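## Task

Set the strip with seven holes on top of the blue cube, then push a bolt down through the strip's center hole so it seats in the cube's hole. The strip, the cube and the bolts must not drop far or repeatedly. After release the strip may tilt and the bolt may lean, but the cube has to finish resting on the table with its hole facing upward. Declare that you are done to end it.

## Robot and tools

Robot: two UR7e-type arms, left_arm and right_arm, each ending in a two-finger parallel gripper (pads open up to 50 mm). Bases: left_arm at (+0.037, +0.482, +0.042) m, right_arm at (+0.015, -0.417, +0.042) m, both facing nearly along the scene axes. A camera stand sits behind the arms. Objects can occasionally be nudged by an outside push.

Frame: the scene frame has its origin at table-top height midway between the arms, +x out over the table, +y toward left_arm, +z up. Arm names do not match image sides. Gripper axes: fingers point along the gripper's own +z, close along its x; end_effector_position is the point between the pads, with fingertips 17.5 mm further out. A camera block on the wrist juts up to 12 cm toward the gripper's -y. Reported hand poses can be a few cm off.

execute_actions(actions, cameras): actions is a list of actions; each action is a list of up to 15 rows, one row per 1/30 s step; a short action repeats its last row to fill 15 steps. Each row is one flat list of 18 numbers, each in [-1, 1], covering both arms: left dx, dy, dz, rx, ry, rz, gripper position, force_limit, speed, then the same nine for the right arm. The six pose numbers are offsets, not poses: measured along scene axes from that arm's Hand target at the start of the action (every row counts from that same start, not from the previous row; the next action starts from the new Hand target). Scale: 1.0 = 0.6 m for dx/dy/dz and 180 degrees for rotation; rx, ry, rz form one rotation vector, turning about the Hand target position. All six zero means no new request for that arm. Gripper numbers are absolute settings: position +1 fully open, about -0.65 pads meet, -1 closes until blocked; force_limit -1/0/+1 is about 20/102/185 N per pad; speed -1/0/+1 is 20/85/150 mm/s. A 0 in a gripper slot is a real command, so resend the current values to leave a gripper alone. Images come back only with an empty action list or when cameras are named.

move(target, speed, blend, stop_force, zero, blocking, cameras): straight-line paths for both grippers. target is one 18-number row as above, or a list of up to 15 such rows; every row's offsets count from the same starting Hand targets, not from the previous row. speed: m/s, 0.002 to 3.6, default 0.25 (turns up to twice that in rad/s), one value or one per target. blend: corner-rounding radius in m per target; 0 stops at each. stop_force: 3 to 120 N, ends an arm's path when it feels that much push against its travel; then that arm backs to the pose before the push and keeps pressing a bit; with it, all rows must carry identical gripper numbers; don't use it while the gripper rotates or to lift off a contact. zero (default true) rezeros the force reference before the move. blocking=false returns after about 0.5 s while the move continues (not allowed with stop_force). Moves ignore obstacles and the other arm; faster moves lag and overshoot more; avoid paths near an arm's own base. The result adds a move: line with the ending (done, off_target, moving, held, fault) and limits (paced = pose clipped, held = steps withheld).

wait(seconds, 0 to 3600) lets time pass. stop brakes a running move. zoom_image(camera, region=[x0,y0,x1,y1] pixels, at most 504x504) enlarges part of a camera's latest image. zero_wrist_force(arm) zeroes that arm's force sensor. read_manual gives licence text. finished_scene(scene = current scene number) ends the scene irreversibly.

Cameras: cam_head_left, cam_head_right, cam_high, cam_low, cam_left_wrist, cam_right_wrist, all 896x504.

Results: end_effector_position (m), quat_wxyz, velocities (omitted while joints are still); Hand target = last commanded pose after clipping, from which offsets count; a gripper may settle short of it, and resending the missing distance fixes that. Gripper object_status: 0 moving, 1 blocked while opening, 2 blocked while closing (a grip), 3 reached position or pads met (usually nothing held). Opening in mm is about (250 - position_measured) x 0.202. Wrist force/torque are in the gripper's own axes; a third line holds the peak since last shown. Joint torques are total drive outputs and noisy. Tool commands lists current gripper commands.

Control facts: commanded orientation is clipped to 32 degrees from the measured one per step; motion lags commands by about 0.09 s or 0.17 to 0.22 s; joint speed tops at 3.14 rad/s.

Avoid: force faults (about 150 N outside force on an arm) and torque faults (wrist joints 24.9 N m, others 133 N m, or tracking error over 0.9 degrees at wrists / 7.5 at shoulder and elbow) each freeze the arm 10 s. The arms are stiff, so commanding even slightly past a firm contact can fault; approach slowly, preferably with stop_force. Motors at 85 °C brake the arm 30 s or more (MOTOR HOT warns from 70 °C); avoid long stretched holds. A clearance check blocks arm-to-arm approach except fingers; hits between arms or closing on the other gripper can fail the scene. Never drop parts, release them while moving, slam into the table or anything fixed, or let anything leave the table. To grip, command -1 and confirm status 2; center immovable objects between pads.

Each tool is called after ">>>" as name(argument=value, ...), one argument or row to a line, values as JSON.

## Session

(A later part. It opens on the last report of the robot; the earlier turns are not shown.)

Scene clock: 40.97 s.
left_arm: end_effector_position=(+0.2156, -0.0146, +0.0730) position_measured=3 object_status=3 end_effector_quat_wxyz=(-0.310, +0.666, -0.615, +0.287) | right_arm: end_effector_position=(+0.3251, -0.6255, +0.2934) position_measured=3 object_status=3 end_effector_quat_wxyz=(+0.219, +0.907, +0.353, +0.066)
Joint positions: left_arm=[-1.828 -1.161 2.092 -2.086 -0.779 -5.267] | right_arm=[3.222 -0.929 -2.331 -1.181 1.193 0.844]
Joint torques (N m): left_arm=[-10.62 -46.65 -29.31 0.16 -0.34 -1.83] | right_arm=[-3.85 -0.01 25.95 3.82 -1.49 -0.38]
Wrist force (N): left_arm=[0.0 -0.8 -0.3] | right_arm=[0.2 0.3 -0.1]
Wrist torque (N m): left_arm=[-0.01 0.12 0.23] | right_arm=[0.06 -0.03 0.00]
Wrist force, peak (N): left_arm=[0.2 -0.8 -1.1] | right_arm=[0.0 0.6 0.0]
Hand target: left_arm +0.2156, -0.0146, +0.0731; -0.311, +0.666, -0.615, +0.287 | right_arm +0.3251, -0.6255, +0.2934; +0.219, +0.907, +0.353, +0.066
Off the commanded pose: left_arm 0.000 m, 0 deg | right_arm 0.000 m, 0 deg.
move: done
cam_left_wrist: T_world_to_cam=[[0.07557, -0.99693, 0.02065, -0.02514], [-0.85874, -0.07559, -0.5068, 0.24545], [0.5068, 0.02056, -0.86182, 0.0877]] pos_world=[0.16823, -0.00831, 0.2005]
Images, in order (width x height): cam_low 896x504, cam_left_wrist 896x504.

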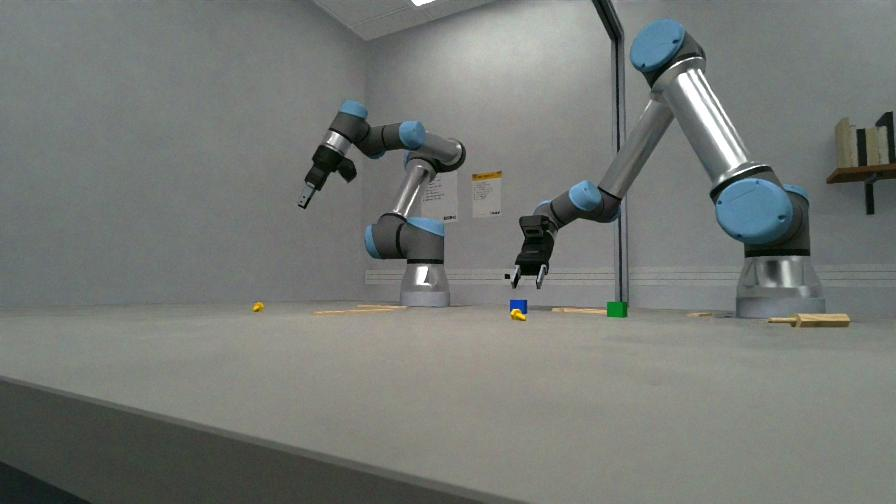

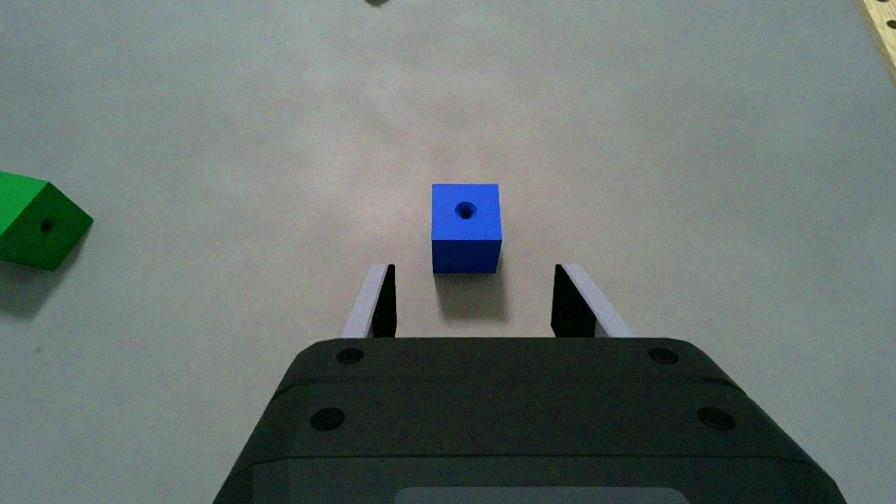

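>>> move(
  target=[
    [-0.03,0,0.2117,-0.0030,0.2778,-0.0405,1,1,1,0,0,0,0,0,0,1,1,1],
    [0.3617,-0.4353,0.1282,-0.0030,0.2778,-0.0405,1,1,1,0,0,0,0,0,0,1,1,1],
  ],
  speed=0.35,
  blend=0.03,
  cameras=["cam_left_wrist","cam_high","cam_head_right"],
)

Scene clock: 49.10 s.
left_arm: end_effector_position=(+0.4326, -0.2758, +0.1500) position_measured=3 object_status=3 end_effector_quat_wxyz=(+0.000, +0.687, -0.727, +0.000) | right_arm: end_effector_position=(+0.3251, -0.6255, +0.2934) position_measured=3 object_status=3 end_effector_quat_wxyz=(+0.219, +0.907, +0.353, +0.066)
Joint positions: left_arm=[-1.203 -0.588 0.669 -1.651 -1.57 -4.33] | right_arm=[3.222 -0.929 -2.331 -1.181 1.193 0.844]
Joint torques (N m): left_arm=[8.28 -50.14 -39.67 -1.05 -1.81 1.53] | right_arm=[-3.71 -0.47 26.52 3.77 -1.51 -0.52]
Wrist force (N): left_arm=[-0.1 0.2 -0.5] | right_arm=[0.1 0.3 -0.2]
Wrist torque (N m): left_arm=[-0.01 -0.03 -0.07] | right_arm=[0.05 -0.01 -0.01]
Wrist force, peak (N): left_arm=[-1.2 0.9 -1.5] | right_arm=[0.1 0.6 0.1]
Hand target: left_arm +0.4326, -0.2758, +0.1500; +0.000, +0.687, -0.727, +0.000 | right_arm +0.3251, -0.6255, +0.2934; +0.219, +0.907, +0.353, +0.066
Off the commanded pose: left_arm 0.000 m, 0 deg | right_arm 0.000 m, 0 deg.
move: done
cam_left_wrist: T_world_to_cam=[[-0.04338, -0.99894, 0.01572, -0.25176], [-0.94143, 0.04614, 0.33403, 0.39426], [-0.3344, -0.00031, -0.94243, 0.41966]] pos_world=[0.50058, -0.26955, 0.26776]
Images, in order (width x height): cam_head_right 896x504, cam_high 896x504, cam_left_wrist 896x504.

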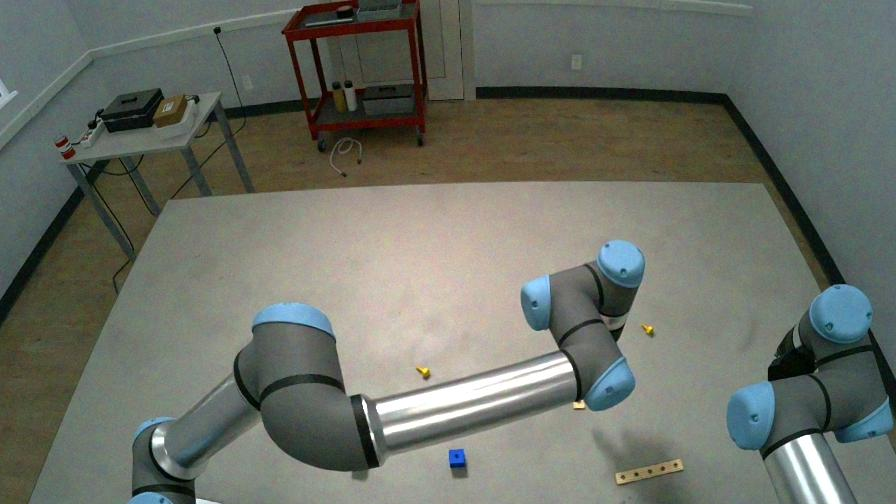

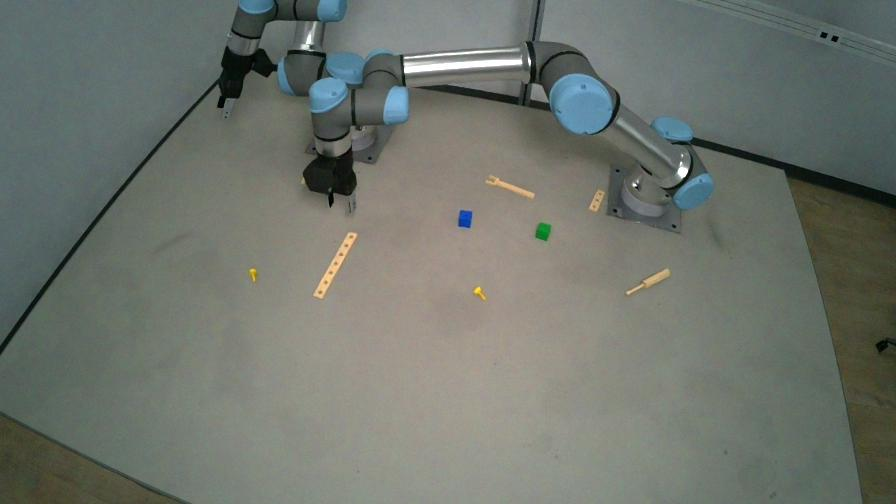

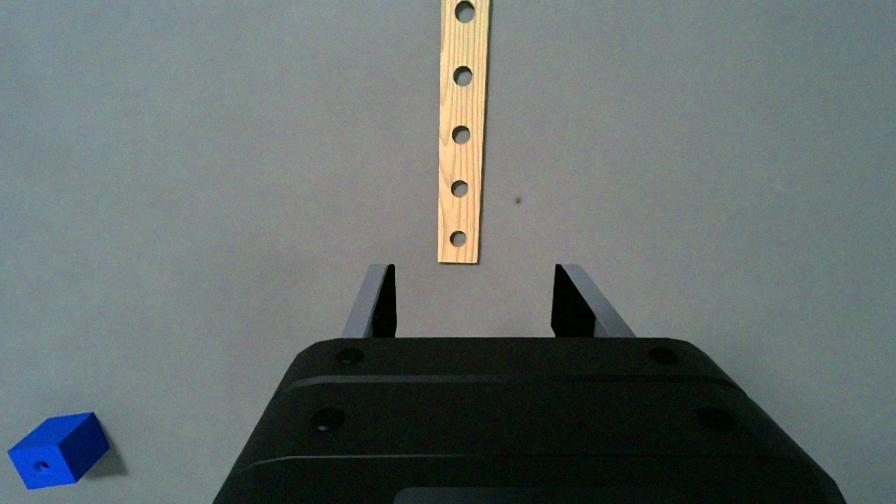

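>>> move(
  target=[0.0298,-0.0002,-0.185,0,0,0,1,1,1,0,0,0,0,0,0,1,1,1],
  speed=0.2,
  cameras=["cam_left_wrist"],
)

Scene clock: 52.00 s.
left_arm: end_effector_position=(+0.4504, -0.2759, +0.0391) position_measured=3 object_status=3 end_effector_quat_wxyz=(+0.000, +0.687, -0.727, +0.000) | right_arm: end_effector_position=(+0.3251, -0.6255, +0.2934) position_measured=3 object_status=3 end_effector_quat_wxyz=(+0.219, +0.907, +0.353, +0.066)
Joint positions: left_arm=[-1.184 -0.488 0.761 -1.844 -1.57 -4.311] | right_arm=[3.222 -0.929 -2.331 -1.181 1.193 0.844]
Joint torques (N m): left_arm=[7.65 -53.03 -40.22 -5.43 0.93 1.45] | right_arm=[-3.87 -0.26 26.8 3.71 -1.48 -0.47]
Wrist force (N): left_arm=[0.0 0.1 -0.3] | right_arm=[-0.1 0.3 0.0]
Wrist torque (N m): left_arm=[-0.01 -0.02 -0.07] | right_arm=[0.05 0.02 0.00]
Wrist force, peak (N): left_arm=[0.2 0.1 -2.3] | right_arm=[0.1 0.7 -0.1]
Hand target: left_arm +0.4505, -0.2759, +0.0390; +0.000, +0.687, -0.727, +0.000 | right_arm +0.3251, -0.6255, +0.2934; +0.219, +0.907, +0.353, +0.066
Off the commanded pose: left_arm 0.000 m, 0 deg | right_arm 0.000 m, 0 deg.
move: done
cam_left_wrist: T_world_to_cam=[[-0.04341, -0.99894, 0.01563, -0.24941], [-0.94143, 0.04614, 0.33404, 0.44807], [-0.3344, -0.00021, -0.94243, 0.32112]] pos_world=[0.51838, -0.26975, 0.15686]

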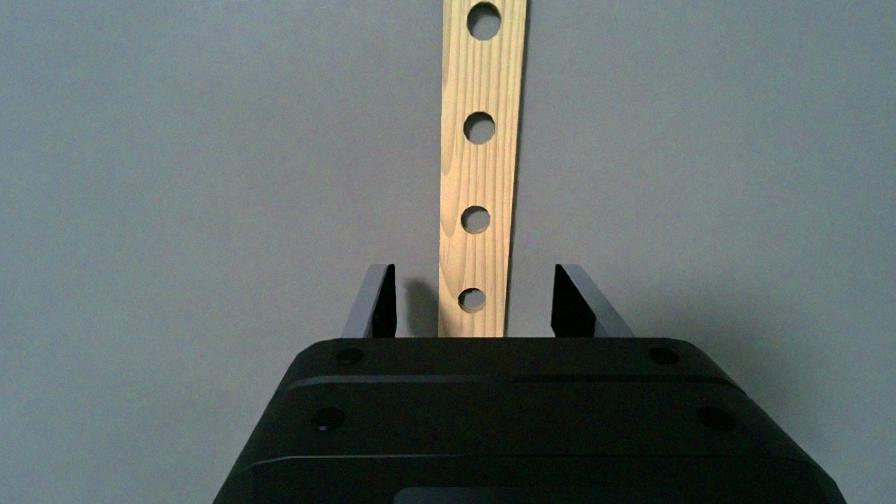

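>>> move(
  target=[0,0,-0.0335,0,0,0,1,1,1,0,0,0,0,0,0,1,1,1],
  speed=0.03,
  stop_force=5,
  cameras=["cam_left_wrist"],
)

Scene clock: 54.23 s.
left_arm: end_effector_position=(+0.4505, -0.2759, +0.0189) position_measured=3 object_status=3 end_effector_quat_wxyz=(+0.000, +0.687, -0.727, +0.000) | right_arm: end_effector_position=(+0.3251, -0.6255, +0.2934) position_measured=3 object_status=3 end_effector_quat_wxyz=(+0.219, +0.907, +0.353, +0.066)
Joint positions: left_arm=[-1.184 -0.468 0.775 -1.878 -1.57 -4.311] | right_arm=[3.222 -0.929 -2.331 -1.181 1.193 0.844]
Joint torques (N m): left_arm=[7.88 -51.56 -16.36 -5.39 0.67 1.17] | right_arm=[-3.51 0.22 26.4 3.82 -1.52 -0.44]
Wrist force (N): left_arm=[0.3 0.3 -0.3] | right_arm=[0.2 0.2 -0.1]
Wrist torque (N m): left_arm=[0.03 -0.08 -0.07] | right_arm=[0.04 -0.03 -0.01]
Wrist force, peak (N): left_arm=[0.3 0.0 -1.0] | right_arm=[-0.1 0.6 0.2]
Hand target: left_arm +0.4505, -0.2759, +0.0189; +0.000, +0.687, -0.727, +0.000 | right_arm +0.3251, -0.6255, +0.2934; +0.219, +0.907, +0.353, +0.066
Off the commanded pose: left_arm 0.000 m, 0 deg | right_arm 0.000 m, 0 deg.
move: done
cam_left_wrist: T_world_to_cam=[[-0.04341, -0.99894, 0.01563, -0.2491], [-0.94143, 0.04614, 0.33404, 0.45492], [-0.3344, -0.00021, -0.94243, 0.30212]] pos_world=[0.51848, -0.26975, 0.13666]

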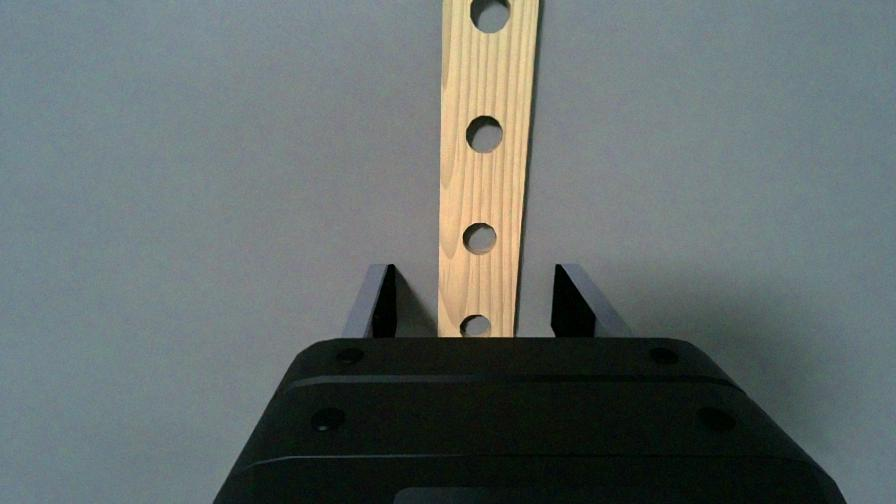

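>>> move(
  target=[
    [0,0,0,0,0,0,-1,-0.7,-1,0,0,0,0,0,0,1,1,1],
    [0,0,0.1,0,0,0,-1,-0.7,-1,0,0,0,0,0,0,1,1,1],
  ],
  speed=0.06,
  cameras=["cam_left_wrist"],
)

Scene clock: 57.83 s.
left_arm: end_effector_position=(+0.4505, -0.2759, +0.0788) position_measured=135 object_status=2 end_effector_quat_wxyz=(+0.000, +0.687, -0.727, +0.000) | right_arm: end_effector_position=(+0.3251, -0.6255, +0.2934) position_measured=3 object_status=3 end_effector_quat_wxyz=(+0.219, +0.907, +0.353, +0.066)
Joint positions: left_arm=[-1.184 -0.52 0.72 -1.771 -1.57 -4.311] | right_arm=[3.222 -0.929 -2.331 -1.181 1.193 0.844]
Joint torques (N m): left_arm=[7.14 -78.66 -39.02 -0.75 0.47 0.93] | right_arm=[-3.31 -0.07 25.43 3.86 -1.56 -0.61]
Wrist force (N): left_arm=[0.1 -0.2 -0.2] | right_arm=[0.1 0.3 0.0]
Wrist torque (N m): left_arm=[-0.07 -0.03 -0.05] | right_arm=[0.05 -0.02 0.00]
Wrist force, peak (N): left_arm=[0.0 0.2 1.1] | right_arm=[0.1 0.6 -0.3]
Hand target: left_arm +0.4505, -0.2759, +0.0789; +0.000, +0.687, -0.727, +0.000 | right_arm +0.3251, -0.6255, +0.2934; +0.219, +0.907, +0.353, +0.066
Off the commanded pose: left_arm 0.000 m, 0 deg | right_arm 0.000 m, 0 deg.
move: done
cam_left_wrist: T_world_to_cam=[[-0.04341, -0.99894, 0.01563, -0.25003], [-0.94143, 0.04614, 0.33404, 0.43491], [-0.3344, -0.00021, -0.94243, 0.35857]] pos_world=[0.51848, -0.26975, 0.19656]

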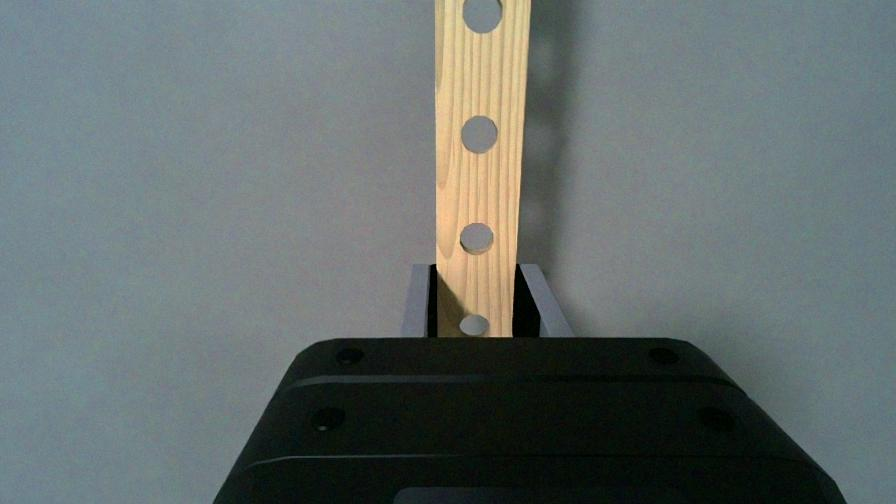

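>>> move(
  target=[
    [0,0,0.1167,0,0,0,-1,-0.7,-1,0,0,0,0,0,0,1,1,1],
    [-0.3628,0.449,0.1167,0,0,0,-1,-0.7,-1,0,0,0,0,0,0,1,1,1],
    [-0.3628,0.449,0.0100,0,0,0,-1,-0.7,-1,0,0,0,0,0,0,1,1,1],
  ],
  speed=0.2,
  blend=[0.03,0.03,0],
  cameras=["cam_left_wrist","cam_low"],
)

Scene clock: 61.93 s.
left_arm: end_effector_position=(+0.2328, -0.0065, +0.0850) position_measured=135 object_status=2 end_effector_quat_wxyz=(+0.000, +0.687, -0.727, +0.000) | right_arm: end_effector_position=(+0.3251, -0.6255, +0.2934) position_measured=3 object_status=3 end_effector_quat_wxyz=(+0.219, +0.907, +0.353, +0.066)
Joint positions: left_arm=[-1.403 -1.279 2.029 -2.321 -1.57 -4.53] | right_arm=[3.222 -0.929 -2.331 -1.181 1.193 0.844]
Joint torques (N m): left_arm=[-9.01 -20 -12.26 -5.45 1.46 -1.94] | right_arm=[-4 0.47 26.51 4 -1.72 -0.55]
Wrist force (N): left_arm=[0.1 0.0 0.2] | right_arm=[0.1 0.2 0.1]
Wrist torque (N m): left_arm=[-0.03 -0.06 0.00] | right_arm=[0.03 -0.01 0.00]
Wrist force, peak (N): left_arm=[0.4 -0.9 -1.5] | right_arm=[-0.3 0.5 0.3]
Hand target: left_arm +0.2328, -0.0065, +0.0849; +0.000, +0.687, -0.727, +0.000 | right_arm +0.3251, -0.6255, +0.2934; +0.219, +0.907, +0.353, +0.066
Off the commanded pose: left_arm 0.000 m, 0 deg | right_arm 0.000 m, 0 deg.
move: done
cam_left_wrist: T_world_to_cam=[[-0.04341, -0.99894, 0.01563, 0.00953], [-0.94143, 0.04614, 0.33404, 0.21546], [-0.3344, -0.00021, -0.94243, 0.29167]] pos_world=[0.30079, -0.00035, 0.20276]
Images, in order (width x height): cam_low 896x504, cam_left_wrist 896x504.

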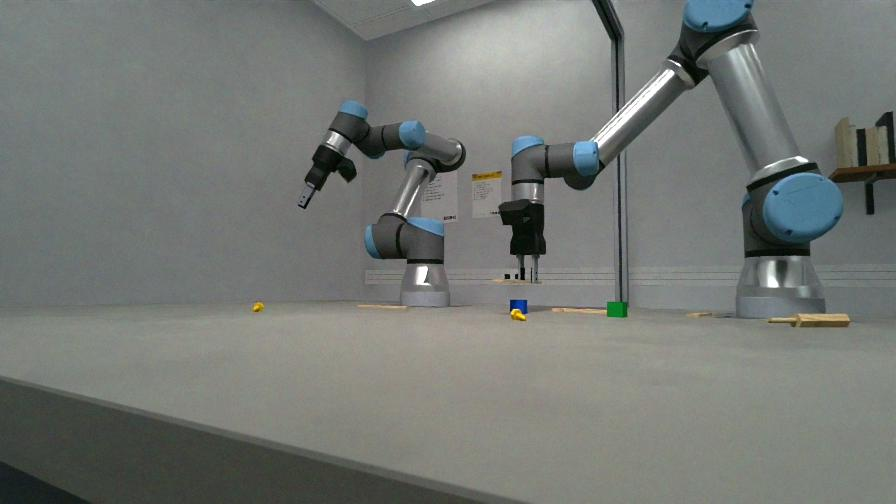

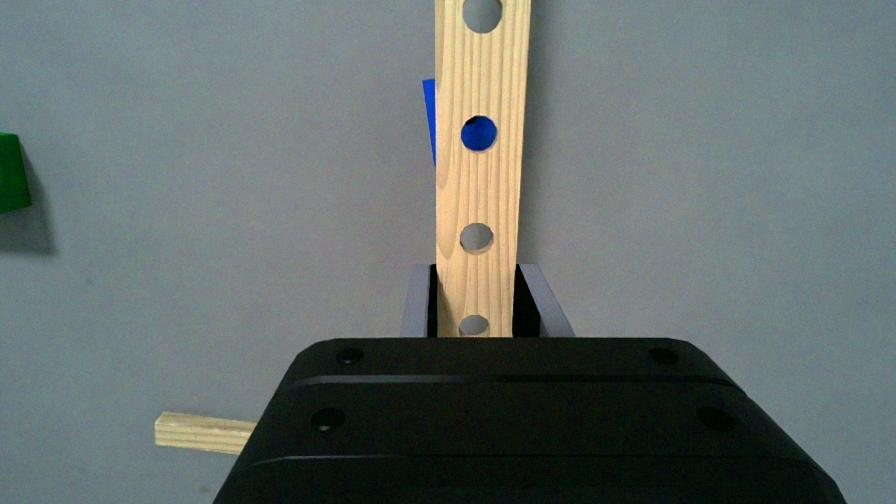

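>>> zoom_image(
  camera="cam_left_wrist",
  region=[420, 90, 540, 190],
)

Scaled by 4.200 from the camera's image (finer frame: 1280x720).

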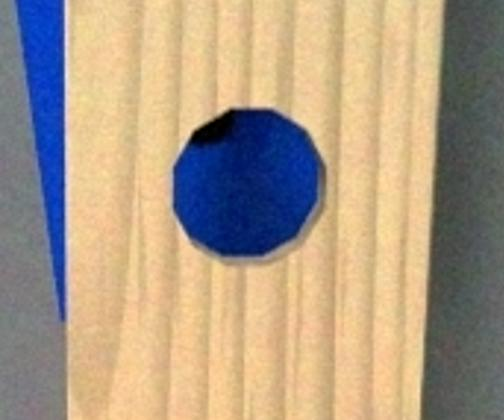

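>>> move(
  target=[0,0,-0.05,0,0,0,-1,-0.7,-1,0,0,0,0,0,0,1,1,1],
  speed=0.08,
  cameras=["cam_left_wrist"],
)

>>> zoom_image(
  camera="cam_left_wrist",
  region=[420, 90, 540, 190],
)

Scene clock: 64.37 s.
left_arm: end_effector_position=(+0.2328, -0.0065, +0.0550) position_measured=135 object_status=2 end_effector_quat_wxyz=(+0.000, +0.687, -0.727, +0.000) | right_arm: end_effector_position=(+0.3251, -0.6255, +0.2934) position_measured=3 object_status=3 end_effector_quat_wxyz=(+0.219, +0.907, +0.353, +0.066)
Joint positions: left_arm=[-1.403 -1.222 2.054 -2.403 -1.57 -4.53] | right_arm=[3.222 -0.929 -2.331 -1.181 1.193 0.844]
Joint torques (N m): left_arm=[1.03 -19.93 -10.14 -5.59 1.24 0.47] | right_arm=[-4.37 -0.28 26.79 3.93 -1.82 -0.56]
Wrist force (N): left_arm=[0.2 0.2 0.2] | right_arm=[0.1 0.2 -0.1]
Wrist torque (N m): left_arm=[0.00 -0.08 0.01] | right_arm=[0.03 -0.01 -0.01]
Wrist force, peak (N): left_arm=[0.2 0.0 0.8] | right_arm=[0.1 0.6 0.0]
Hand target: left_arm +0.2328, -0.0065, +0.0549; +0.000, +0.687, -0.727, +0.000 | right_arm +0.3251, -0.6255, +0.2934; +0.219, +0.907, +0.353, +0.066
Off the commanded pose: left_arm 0.000 m, 0 deg | right_arm 0.000 m, 0 deg.
move: done
cam_left_wrist: T_world_to_cam=[[-0.04341, -0.99894, 0.01563, 0.01], [-0.94143, 0.04614, 0.33404, 0.22538], [-0.3344, -0.00021, -0.94243, 0.26336]] pos_world=[0.30068, -0.00035, 0.17276]

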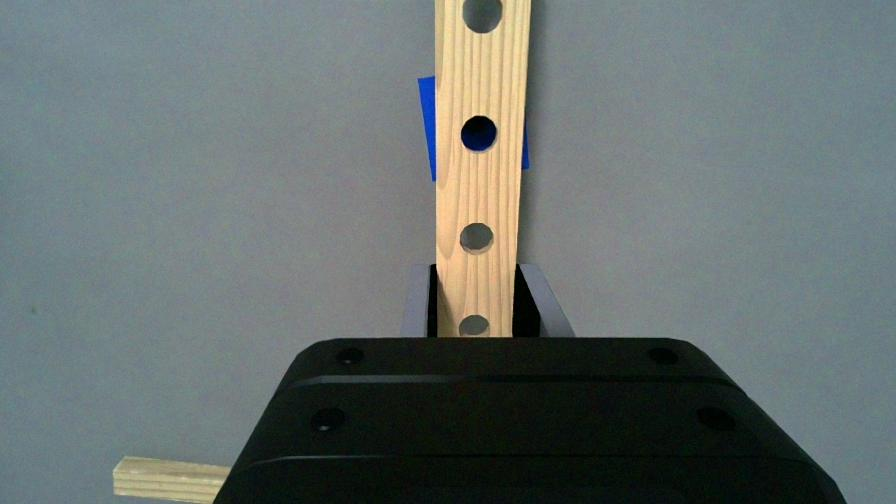

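Scaled by 4.200 from the camera's image (finer frame: 1280x720).

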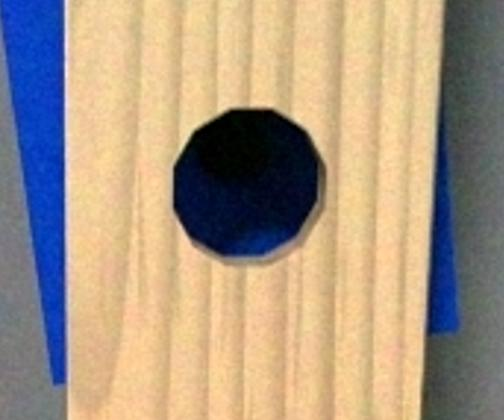

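>>> move(
  target=[0.003,0.0005,0,0,0,0,-1,-0.7,-1,0,0,0,0,0,0,1,1,1],
  speed=0.05,
)

>>> move(
  target=[0,0,-0.014,0,0,0,-1,-0.7,-1,0,0,0,0,0,0,1,1,1],
  speed=0.006,
  stop_force=3,
  cameras=["cam_left_wrist"],
)

>>> zoom_image(
  camera="cam_left_wrist",
  region=[420, 90, 540, 190],
)

Scene clock: 66.07 s.
left_arm: end_effector_position=(+0.2346, -0.0062, +0.0549) position_measured=135 object_status=2 end_effector_quat_wxyz=(+0.000, +0.687, -0.727, +0.000) | right_arm: end_effector_position=(+0.3251, -0.6255, +0.2934) position_measured=3 object_status=3 end_effector_quat_wxyz=(+0.219, +0.907, +0.353, +0.066)
Joint positions: left_arm=[-1.399 -1.222 2.053 -2.403 -1.57 -4.526] | right_arm=[3.222 -0.929 -2.331 -1.181 1.193 0.844]
Joint torques (N m): left_arm=[8.23 -20.2 -32.07 -0.93 1.52 1.66] | right_arm=[-4.77 -0.03 26.2 4.01 -1.85 -0.65]
Wrist force (N): left_arm=[0.0 -0.1 0.0] | right_arm=[0.0 0.1 0.1]
Wrist torque (N m): left_arm=[-0.04 -0.06 -0.08] | right_arm=[0.02 -0.01 -0.01]
Wrist force, peak (N): left_arm=[0.2 -0.3 0.3] | right_arm=[0.0 0.7 -0.1]
Hand target: left_arm +0.2346, -0.0062, +0.0549; +0.000, +0.687, -0.727, +0.000 | right_arm +0.3251, -0.6255, +0.2934; +0.219, +0.907, +0.353, +0.066
Off the commanded pose: left_arm 0.000 m, 0 deg | right_arm 0.000 m, 0 deg.
move: done

Scene clock: 68.70 s.
left_arm: end_effector_position=(+0.2346, -0.0062, +0.0478) position_measured=135 object_status=2 end_effector_quat_wxyz=(+0.000, +0.687, -0.727, +0.000) | right_arm: end_effector_position=(+0.3251, -0.6255, +0.2934) position_measured=3 object_status=3 end_effector_quat_wxyz=(+0.219, +0.907, +0.353, +0.066)
Joint positions: left_arm=[-1.399 -1.207 2.058 -2.422 -1.57 -4.526] | right_arm=[3.222 -0.929 -2.331 -1.181 1.193 0.844]
Joint torques (N m): left_arm=[8.59 -47.02 -31.66 -0.81 1.27 1.28] | right_arm=[-5.14 0.05 25.86 4.03 -1.84 -0.57]
Wrist force (N): left_arm=[0.0 0.3 -2.7] | right_arm=[0.0 0.2 0.1]
Wrist torque (N m): left_arm=[0.10 -0.08 -0.07] | right_arm=[0.04 0.00 0.00]
Wrist force, peak (N): left_arm=[-0.5 0.7 -4.7] | right_arm=[0.3 0.5 0.0]
Hand target: left_arm +0.2346, -0.0062, +0.0478; +0.000, +0.687, -0.727, +0.000 (not the last commanded pose) | right_arm +0.3251, -0.6255, +0.2934; +0.219, +0.907, +0.353, +0.066
Off the commanded pose: left_arm 0.001 m, 0 deg | right_arm 0.000 m, 0 deg.
move: contact (left_arm)
cam_left_wrist: T_world_to_cam=[[-0.04341, -0.99894, 0.01563, 0.01049], [-0.94143, 0.04614, 0.33404, 0.22956], [-0.3344, -0.00021, -0.94243, 0.25721]] pos_world=[0.30258, -0.00005, 0.16556]

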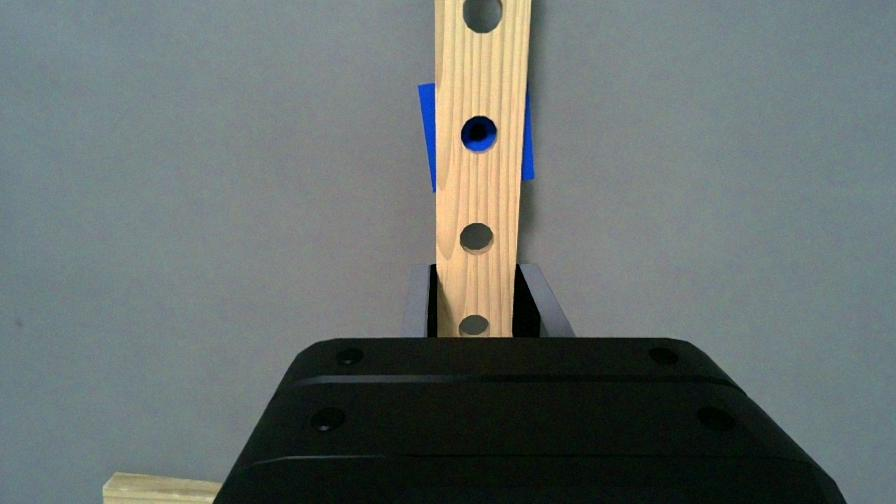

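Scaled by 4.200 from the camera's image (finer frame: 1280x720).

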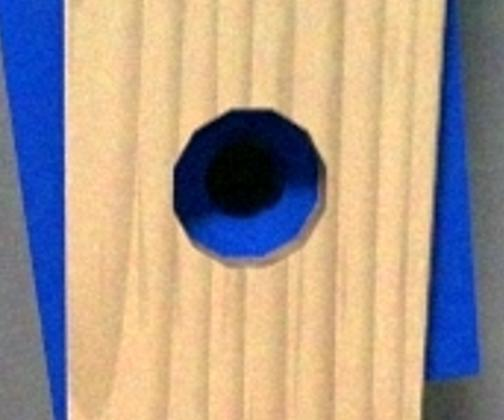

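>>> move(
  target=[
    [0,0,0.0008,0,0,0,-1,-0.7,-1,0,0,0,0,0,0,1,1,1],
    [0,0,0.0008,0,0,0,1,-0.7,-1,0,0,0,0,0,0,1,1,1],
  ],
  speed=0.02,
  cameras=["cam_left_wrist","cam_low"],
)

>>> zoom_image(
  camera="cam_low",
  region=[470, 270, 570, 330],
)

Scene clock: 71.57 s.
left_arm: end_effector_position=(+0.2346, -0.0062, +0.0483) position_measured=3 object_status=0 end_effector_quat_wxyz=(+0.000, +0.687, -0.727, +0.000) | right_arm: end_effector_position=(+0.3251, -0.6255, +0.2934) position_measured=3 object_status=3 end_effector_quat_wxyz=(+0.219, +0.907, +0.353, +0.066)
Joint positions: left_arm=[-1.399 -1.208 2.058 -2.421 -1.57 -4.526] | right_arm=[3.222 -0.929 -2.331 -1.181 1.193 0.844]
Joint torques (N m): left_arm=[7.91 -48.02 -30.77 -1.11 1.19 0.6] | right_arm=[-5.11 1.05 25.43 4.07 -1.77 -0.64]
Wrist force (N): left_arm=[0.2 -0.2 -0.1] | right_arm=[-0.2 0.3 -0.1]
Wrist torque (N m): left_arm=[-0.05 -0.08 -0.07] | right_arm=[0.04 0.03 0.00]
Wrist force, peak (N): left_arm=[0.2 0.0 -2.8] | right_arm=[0.2 0.7 -0.1]
Hand target: left_arm +0.2346, -0.0062, +0.0483; +0.000, +0.687, -0.727, +0.000 | right_arm +0.3251, -0.6255, +0.2934; +0.219, +0.907, +0.353, +0.066
Off the commanded pose: left_arm 0.000 m, 0 deg | right_arm 0.000 m, 0 deg.
move: done
cam_left_wrist: T_world_to_cam=[[-0.04341, -0.99894, 0.01563, 0.01049], [-0.94143, 0.04614, 0.33404, 0.2294], [-0.3344, -0.00021, -0.94243, 0.25768]] pos_world=[0.30258, -0.00005, 0.16606]
Images, in order (width x height): cam_low 896x504, cam_left_wrist 896x504.

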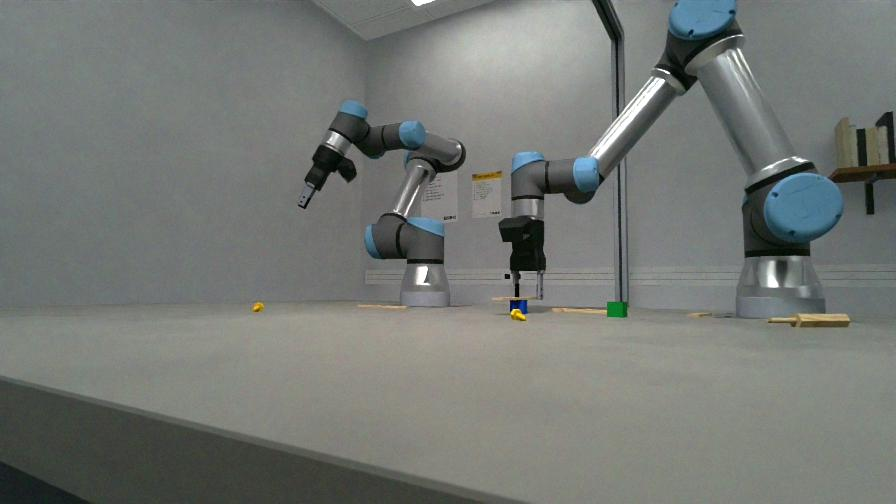

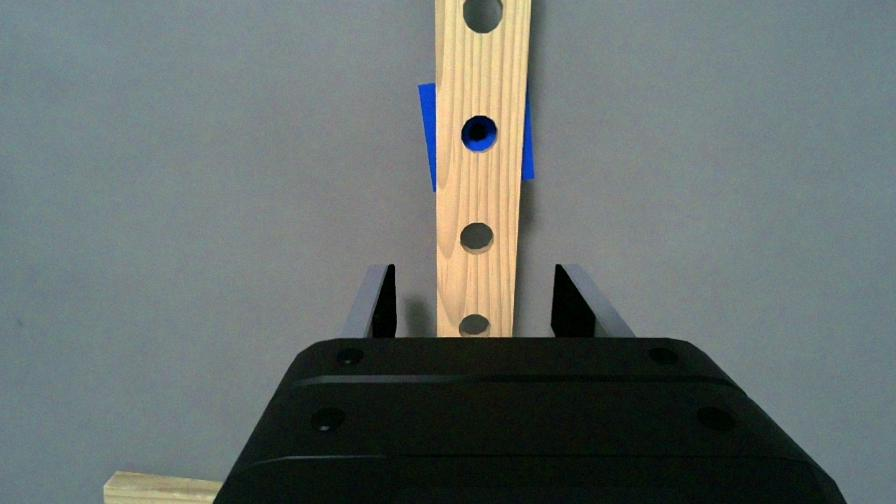

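Scaled by 5.040 from the camera's image (finer frame: 1280x720).

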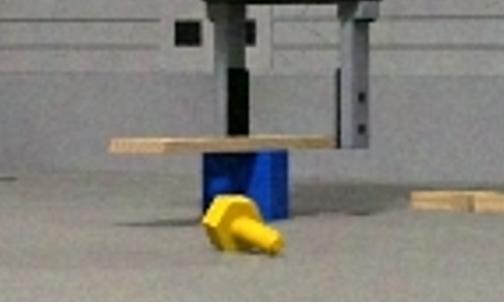

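>>> move(
  target=[
    [0,0,0.2,0,0,0,1,1,1,0,0,0,0,0,0,1,1,1],
    [0.18,0.05,0.2,0,0,-0.8333,1,1,1,0,0,0,0,0,0,1,1,1],
  ],
  speed=[0.15,0.6],
)

>>> move(
  target=[0.22,0.06,-0.03,0,0,-0.826,1,1,1,0,0,0,0,0,0,1,1,1],
  speed=0.6,
  cameras=["cam_left_wrist","cam_high"],
)

Scene clock: 77.60 s.
left_arm: end_effector_position=(+0.3426, +0.0238, +0.1683) position_measured=3 object_status=3 end_effector_quat_wxyz=(+0.000, +0.524, +0.851, +0.000) | right_arm: end_effector_position=(+0.3251, -0.6255, +0.2934) position_measured=3 object_status=3 end_effector_quat_wxyz=(+0.219, +0.907, +0.353, +0.066)
Joint positions: left_arm=[-1.183 -1.351 1.862 -2.082 -1.572 -1.693] | right_arm=[3.222 -0.929 -2.331 -1.181 1.193 0.844]
Joint torques (N m): left_arm=[8.15 -19.91 -36.54 -1.04 -1.72 1.26] | right_arm=[-5.02 0.75 26.39 4.06 -1.74 -0.77]
Wrist force (N): left_arm=[0.2 -0.2 -0.1] | right_arm=[0.1 0.0 0.1]
Wrist torque (N m): left_arm=[-0.05 -0.04 -0.09] | right_arm=[0.00 -0.01 0.00]
Wrist force, peak (N): left_arm=[0.1 -0.1 1.3] | right_arm=[0.2 0.6 0.1]
Hand target: left_arm +0.3426, +0.0238, +0.1683; +0.000, +0.524, +0.851, +0.000 | right_arm +0.3251, -0.6255, +0.2934; +0.219, +0.907, +0.353, +0.066
Off the commanded pose: left_arm 0.000 m, 0 deg | right_arm 0.000 m, 0 deg.
move: done

Scene clock: 80.63 s.
left_arm: end_effector_position=(+0.4746, +0.0598, +0.1503) position_measured=3 object_status=3 end_effector_quat_wxyz=(+0.000, +0.961, -0.275, +0.000) | right_arm: end_effector_position=(+0.3251, -0.6255, +0.2934) position_measured=3 object_status=3 end_effector_quat_wxyz=(+0.219, +0.907, +0.353, +0.066)
Joint positions: left_arm=[-0.946 -1.206 1.717 -2.082 -1.57 1.14] | right_arm=[3.222 -0.929 -2.331 -1.181 1.193 0.844]
Joint torques (N m): left_arm=[7.93 -25.78 -36.82 -0.63 -1.46 1.52] | right_arm=[-4.8 0.55 25.84 4.01 -1.74 -0.79]
Wrist force (N): left_arm=[-0.1 -0.1 0.2] | right_arm=[0.1 0.2 0.0]
Wrist torque (N m): left_arm=[-0.04 0.02 -0.08] | right_arm=[0.03 -0.01 0.00]
Wrist force, peak (N): left_arm=[0.6 -0.5 0.4] | right_arm=[0.0 0.5 0.3]
Hand target: left_arm +0.4746, +0.0598, +0.1503; +0.000, +0.961, -0.275, +0.000 | right_arm +0.3251, -0.6255, +0.2934; +0.219, +0.907, +0.353, +0.066
Off the commanded pose: left_arm 0.000 m, 0 deg | right_arm 0.000 m, 0 deg.
move: done
cam_left_wrist: T_world_to_cam=[[0.85571, -0.51722, 0.01573, -0.37028], [-0.49206, -0.80392, 0.33405, 0.25575], [-0.16013, -0.29359, -0.94242, 0.3689]] pos_world=[0.50177, 0.12239, 0.26806]
Images, in order (width x height): cam_high 896x504, cam_left_wrist 896x504.

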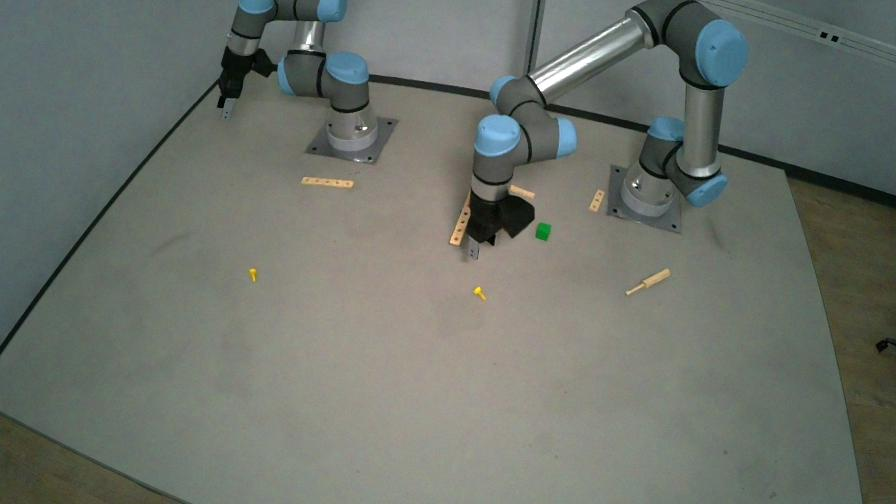

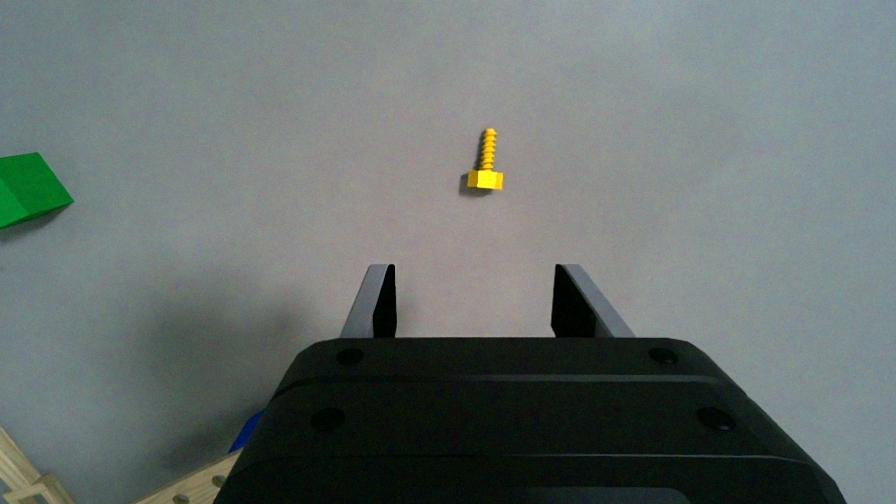

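>>> zoom_image(
  camera="cam_left_wrist",
  region=[440, 110, 540, 210],
)

Scaled by 5.040 from the camera's image (finer frame: 1280x720).

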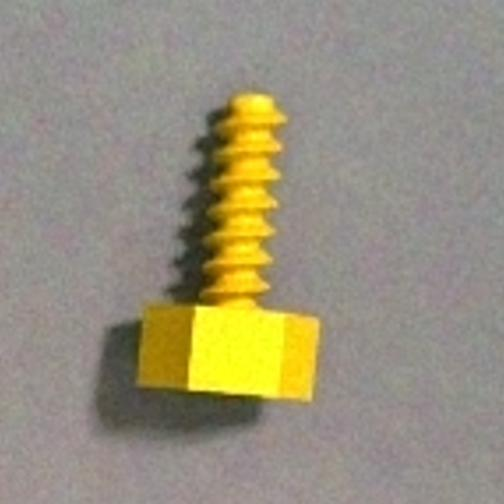

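>>> move(
  target=[
    [-0.0172,-0.0562,0,0.2291,-0.1574,-0.0260,1,1,1,0,0,0,0,0,0,1,1,1],
    [-0.0172,-0.0562,-0.15,0.2291,-0.1574,-0.0260,1,1,1,0,0,0,0,0,0,1,1,1],
  ],
  speed=0.25,
  blend=[0.02,0],
  cameras=["cam_left_wrist","cam_low","cam_high"],
)

Scene clock: 88.10 s.
left_arm: end_effector_position=(+0.4642, +0.0262, +0.0604) position_measured=3 object_status=3 end_effector_quat_wxyz=(-0.401, +0.859, -0.287, +0.134) | right_arm: end_effector_position=(+0.3251, -0.6255, +0.2934) position_measured=3 object_status=3 end_effector_quat_wxyz=(+0.219, +0.907, +0.353, +0.066)
Joint positions: left_arm=[-1.259 -0.847 1.497 -1.592 -0.917 0.695] | right_arm=[3.222 -0.929 -2.331 -1.181 1.193 0.844]
Joint torques (N m): left_arm=[7.23 -36.48 -32.97 -3.48 2.73 1.55] | right_arm=[-5.92 0.56 25.85 4.22 -1.78 -0.92]
Wrist force (N): left_arm=[-0.3 -1.0 -0.6] | right_arm=[0.1 0.1 0.1]
Wrist torque (N m): left_arm=[-0.07 0.18 0.18] | right_arm=[0.01 -0.02 -0.01]
Wrist force, peak (N): left_arm=[-0.4 -1.6 -1.7] | right_arm=[0.0 0.6 0.1]
Hand target: left_arm +0.4643, +0.0261, +0.0603; -0.401, +0.859, -0.287, +0.134 | right_arm +0.3251, -0.6255, +0.2934; +0.219, +0.907, +0.353, +0.066
Off the commanded pose: left_arm 0.000 m, 0 deg | right_arm 0.000 m, 0 deg.
move: done
cam_left_wrist: T_world_to_cam=[[0.79691, -0.60373, 0.021, -0.34815], [-0.51175, -0.69316, -0.50758, 0.31074], [0.321, 0.39375, -0.86135, 0.02643]] pos_world=[0.42798, -0.0052, 0.1878]
Images, in order (width x height): cam_high 896x504, cam_low 896x504, cam_left_wrist 896x504.

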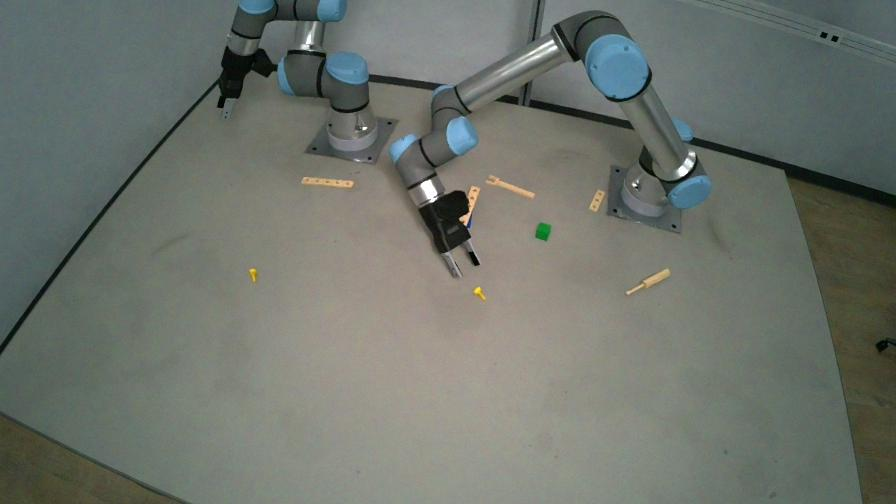

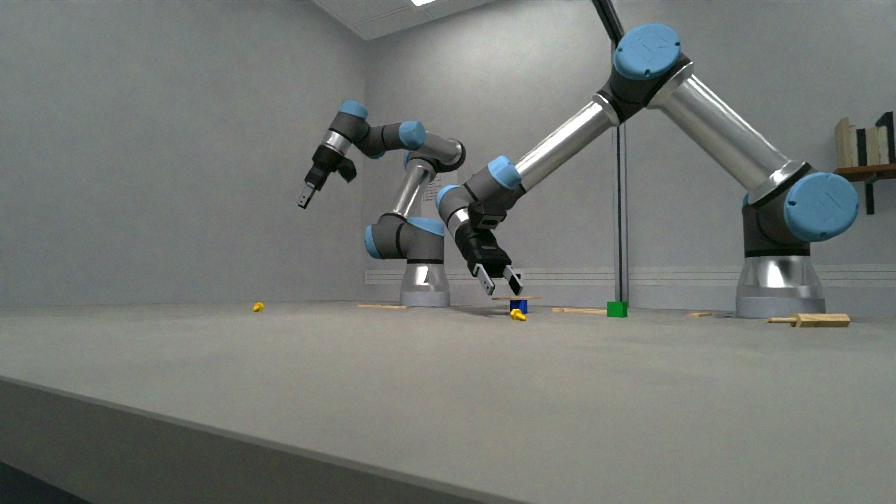

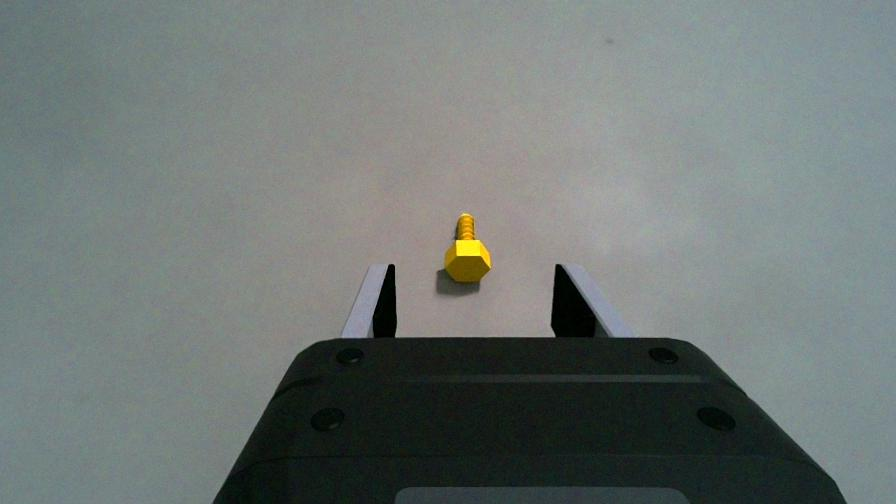

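>>> zoom_image(
  camera="cam_left_wrist",
  region=[410, 190, 530, 310],
)

Scaled by 4.200 from the camera's image (finer frame: 1280x720).

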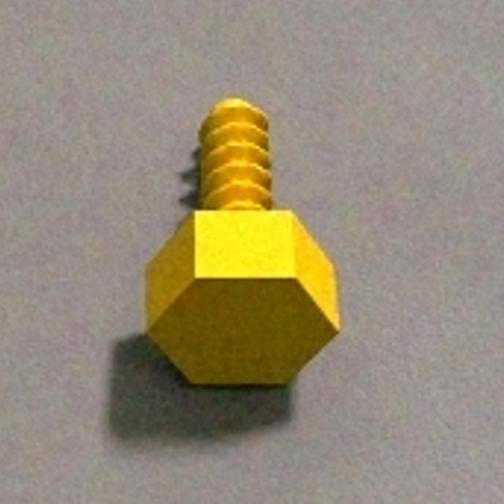

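>>> move(
  target=[0.0392,0.052,-0.0652,0,0,0,1,1,1,0,0,0,0,0,0,1,1,1],
  speed=0.05,
  stop_force=5,
  cameras=["cam_left_wrist","cam_low"],
)

>>> zoom_image(
  camera="cam_low",
  region=[470, 270, 570, 330],
)

Scene clock: 91.30 s.
left_arm: end_effector_position=(+0.4878, +0.0573, +0.0212) position_measured=3 object_status=3 end_effector_quat_wxyz=(-0.401, +0.859, -0.287, +0.134) | right_arm: end_effector_position=(+0.3251, -0.6255, +0.2934) position_measured=3 object_status=3 end_effector_quat_wxyz=(+0.219, +0.907, +0.353, +0.066)
Joint positions: left_arm=[-1.211 -0.816 1.577 -1.733 -0.89 0.744] | right_arm=[3.222 -0.929 -2.331 -1.181 1.193 0.844]
Joint torques (N m): left_arm=[8.42 -36.64 -9.08 -3.74 2.83 1.33] | right_arm=[-6.31 0.78 25.24 4.3 -1.65 -1.01]
Wrist force (N): left_arm=[-0.4 -1.0 -0.8] | right_arm=[0.0 0.2 0.0]
Wrist torque (N m): left_arm=[-0.02 0.16 0.19] | right_arm=[0.04 0.00 0.00]
Wrist force, peak (N): left_arm=[-0.3 -1.2 -0.8] | right_arm=[0.0 0.5 0.3]
Hand target: left_arm +0.4878, +0.0573, +0.0212; -0.401, +0.859, -0.287, +0.134 | right_arm +0.3251, -0.6255, +0.2934; +0.219, +0.907, +0.353, +0.066
Off the commanded pose: left_arm 0.000 m, 0 deg | right_arm 0.000 m, 0 deg.
move: done
cam_left_wrist: T_world_to_cam=[[0.7969, -0.60374, 0.02115, -0.34737], [-0.51171, -0.69321, -0.50756, 0.3244], [0.3211, 0.39365, -0.86136, -0.02729]] pos_world=[0.45158, 0.0259, 0.1485]
Images, in order (width x height): cam_low 896x504, cam_left_wrist 896x504.

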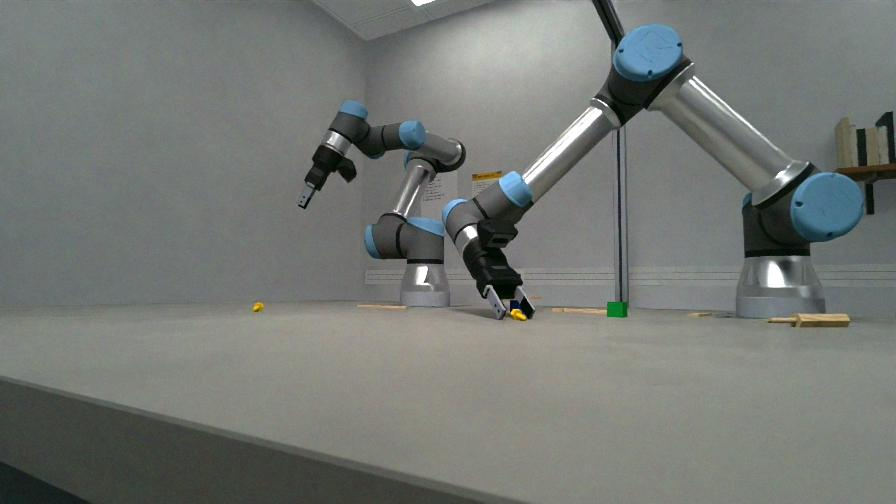

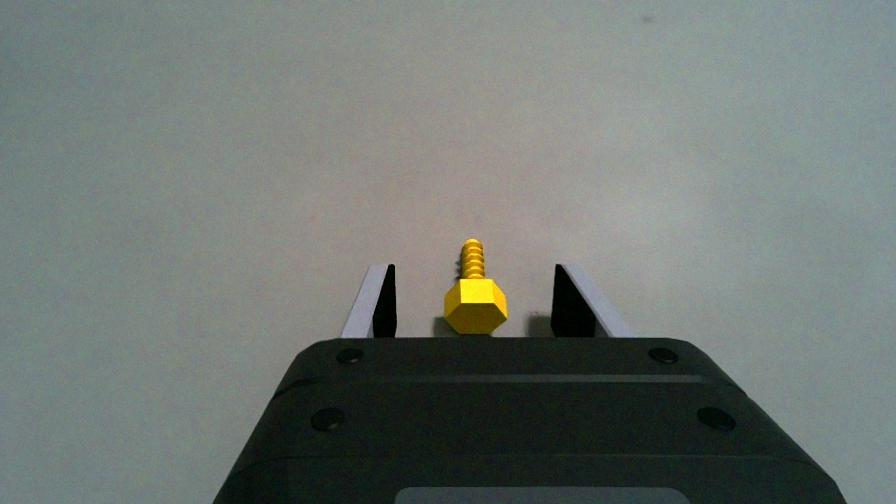

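Scaled by 5.040 from the camera's image (finer frame: 1280x720).

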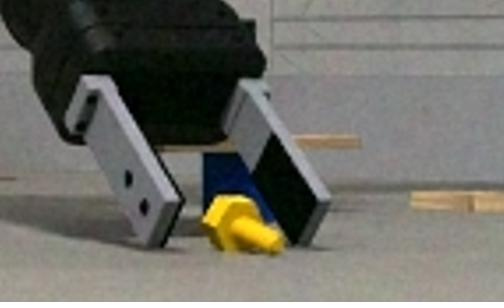

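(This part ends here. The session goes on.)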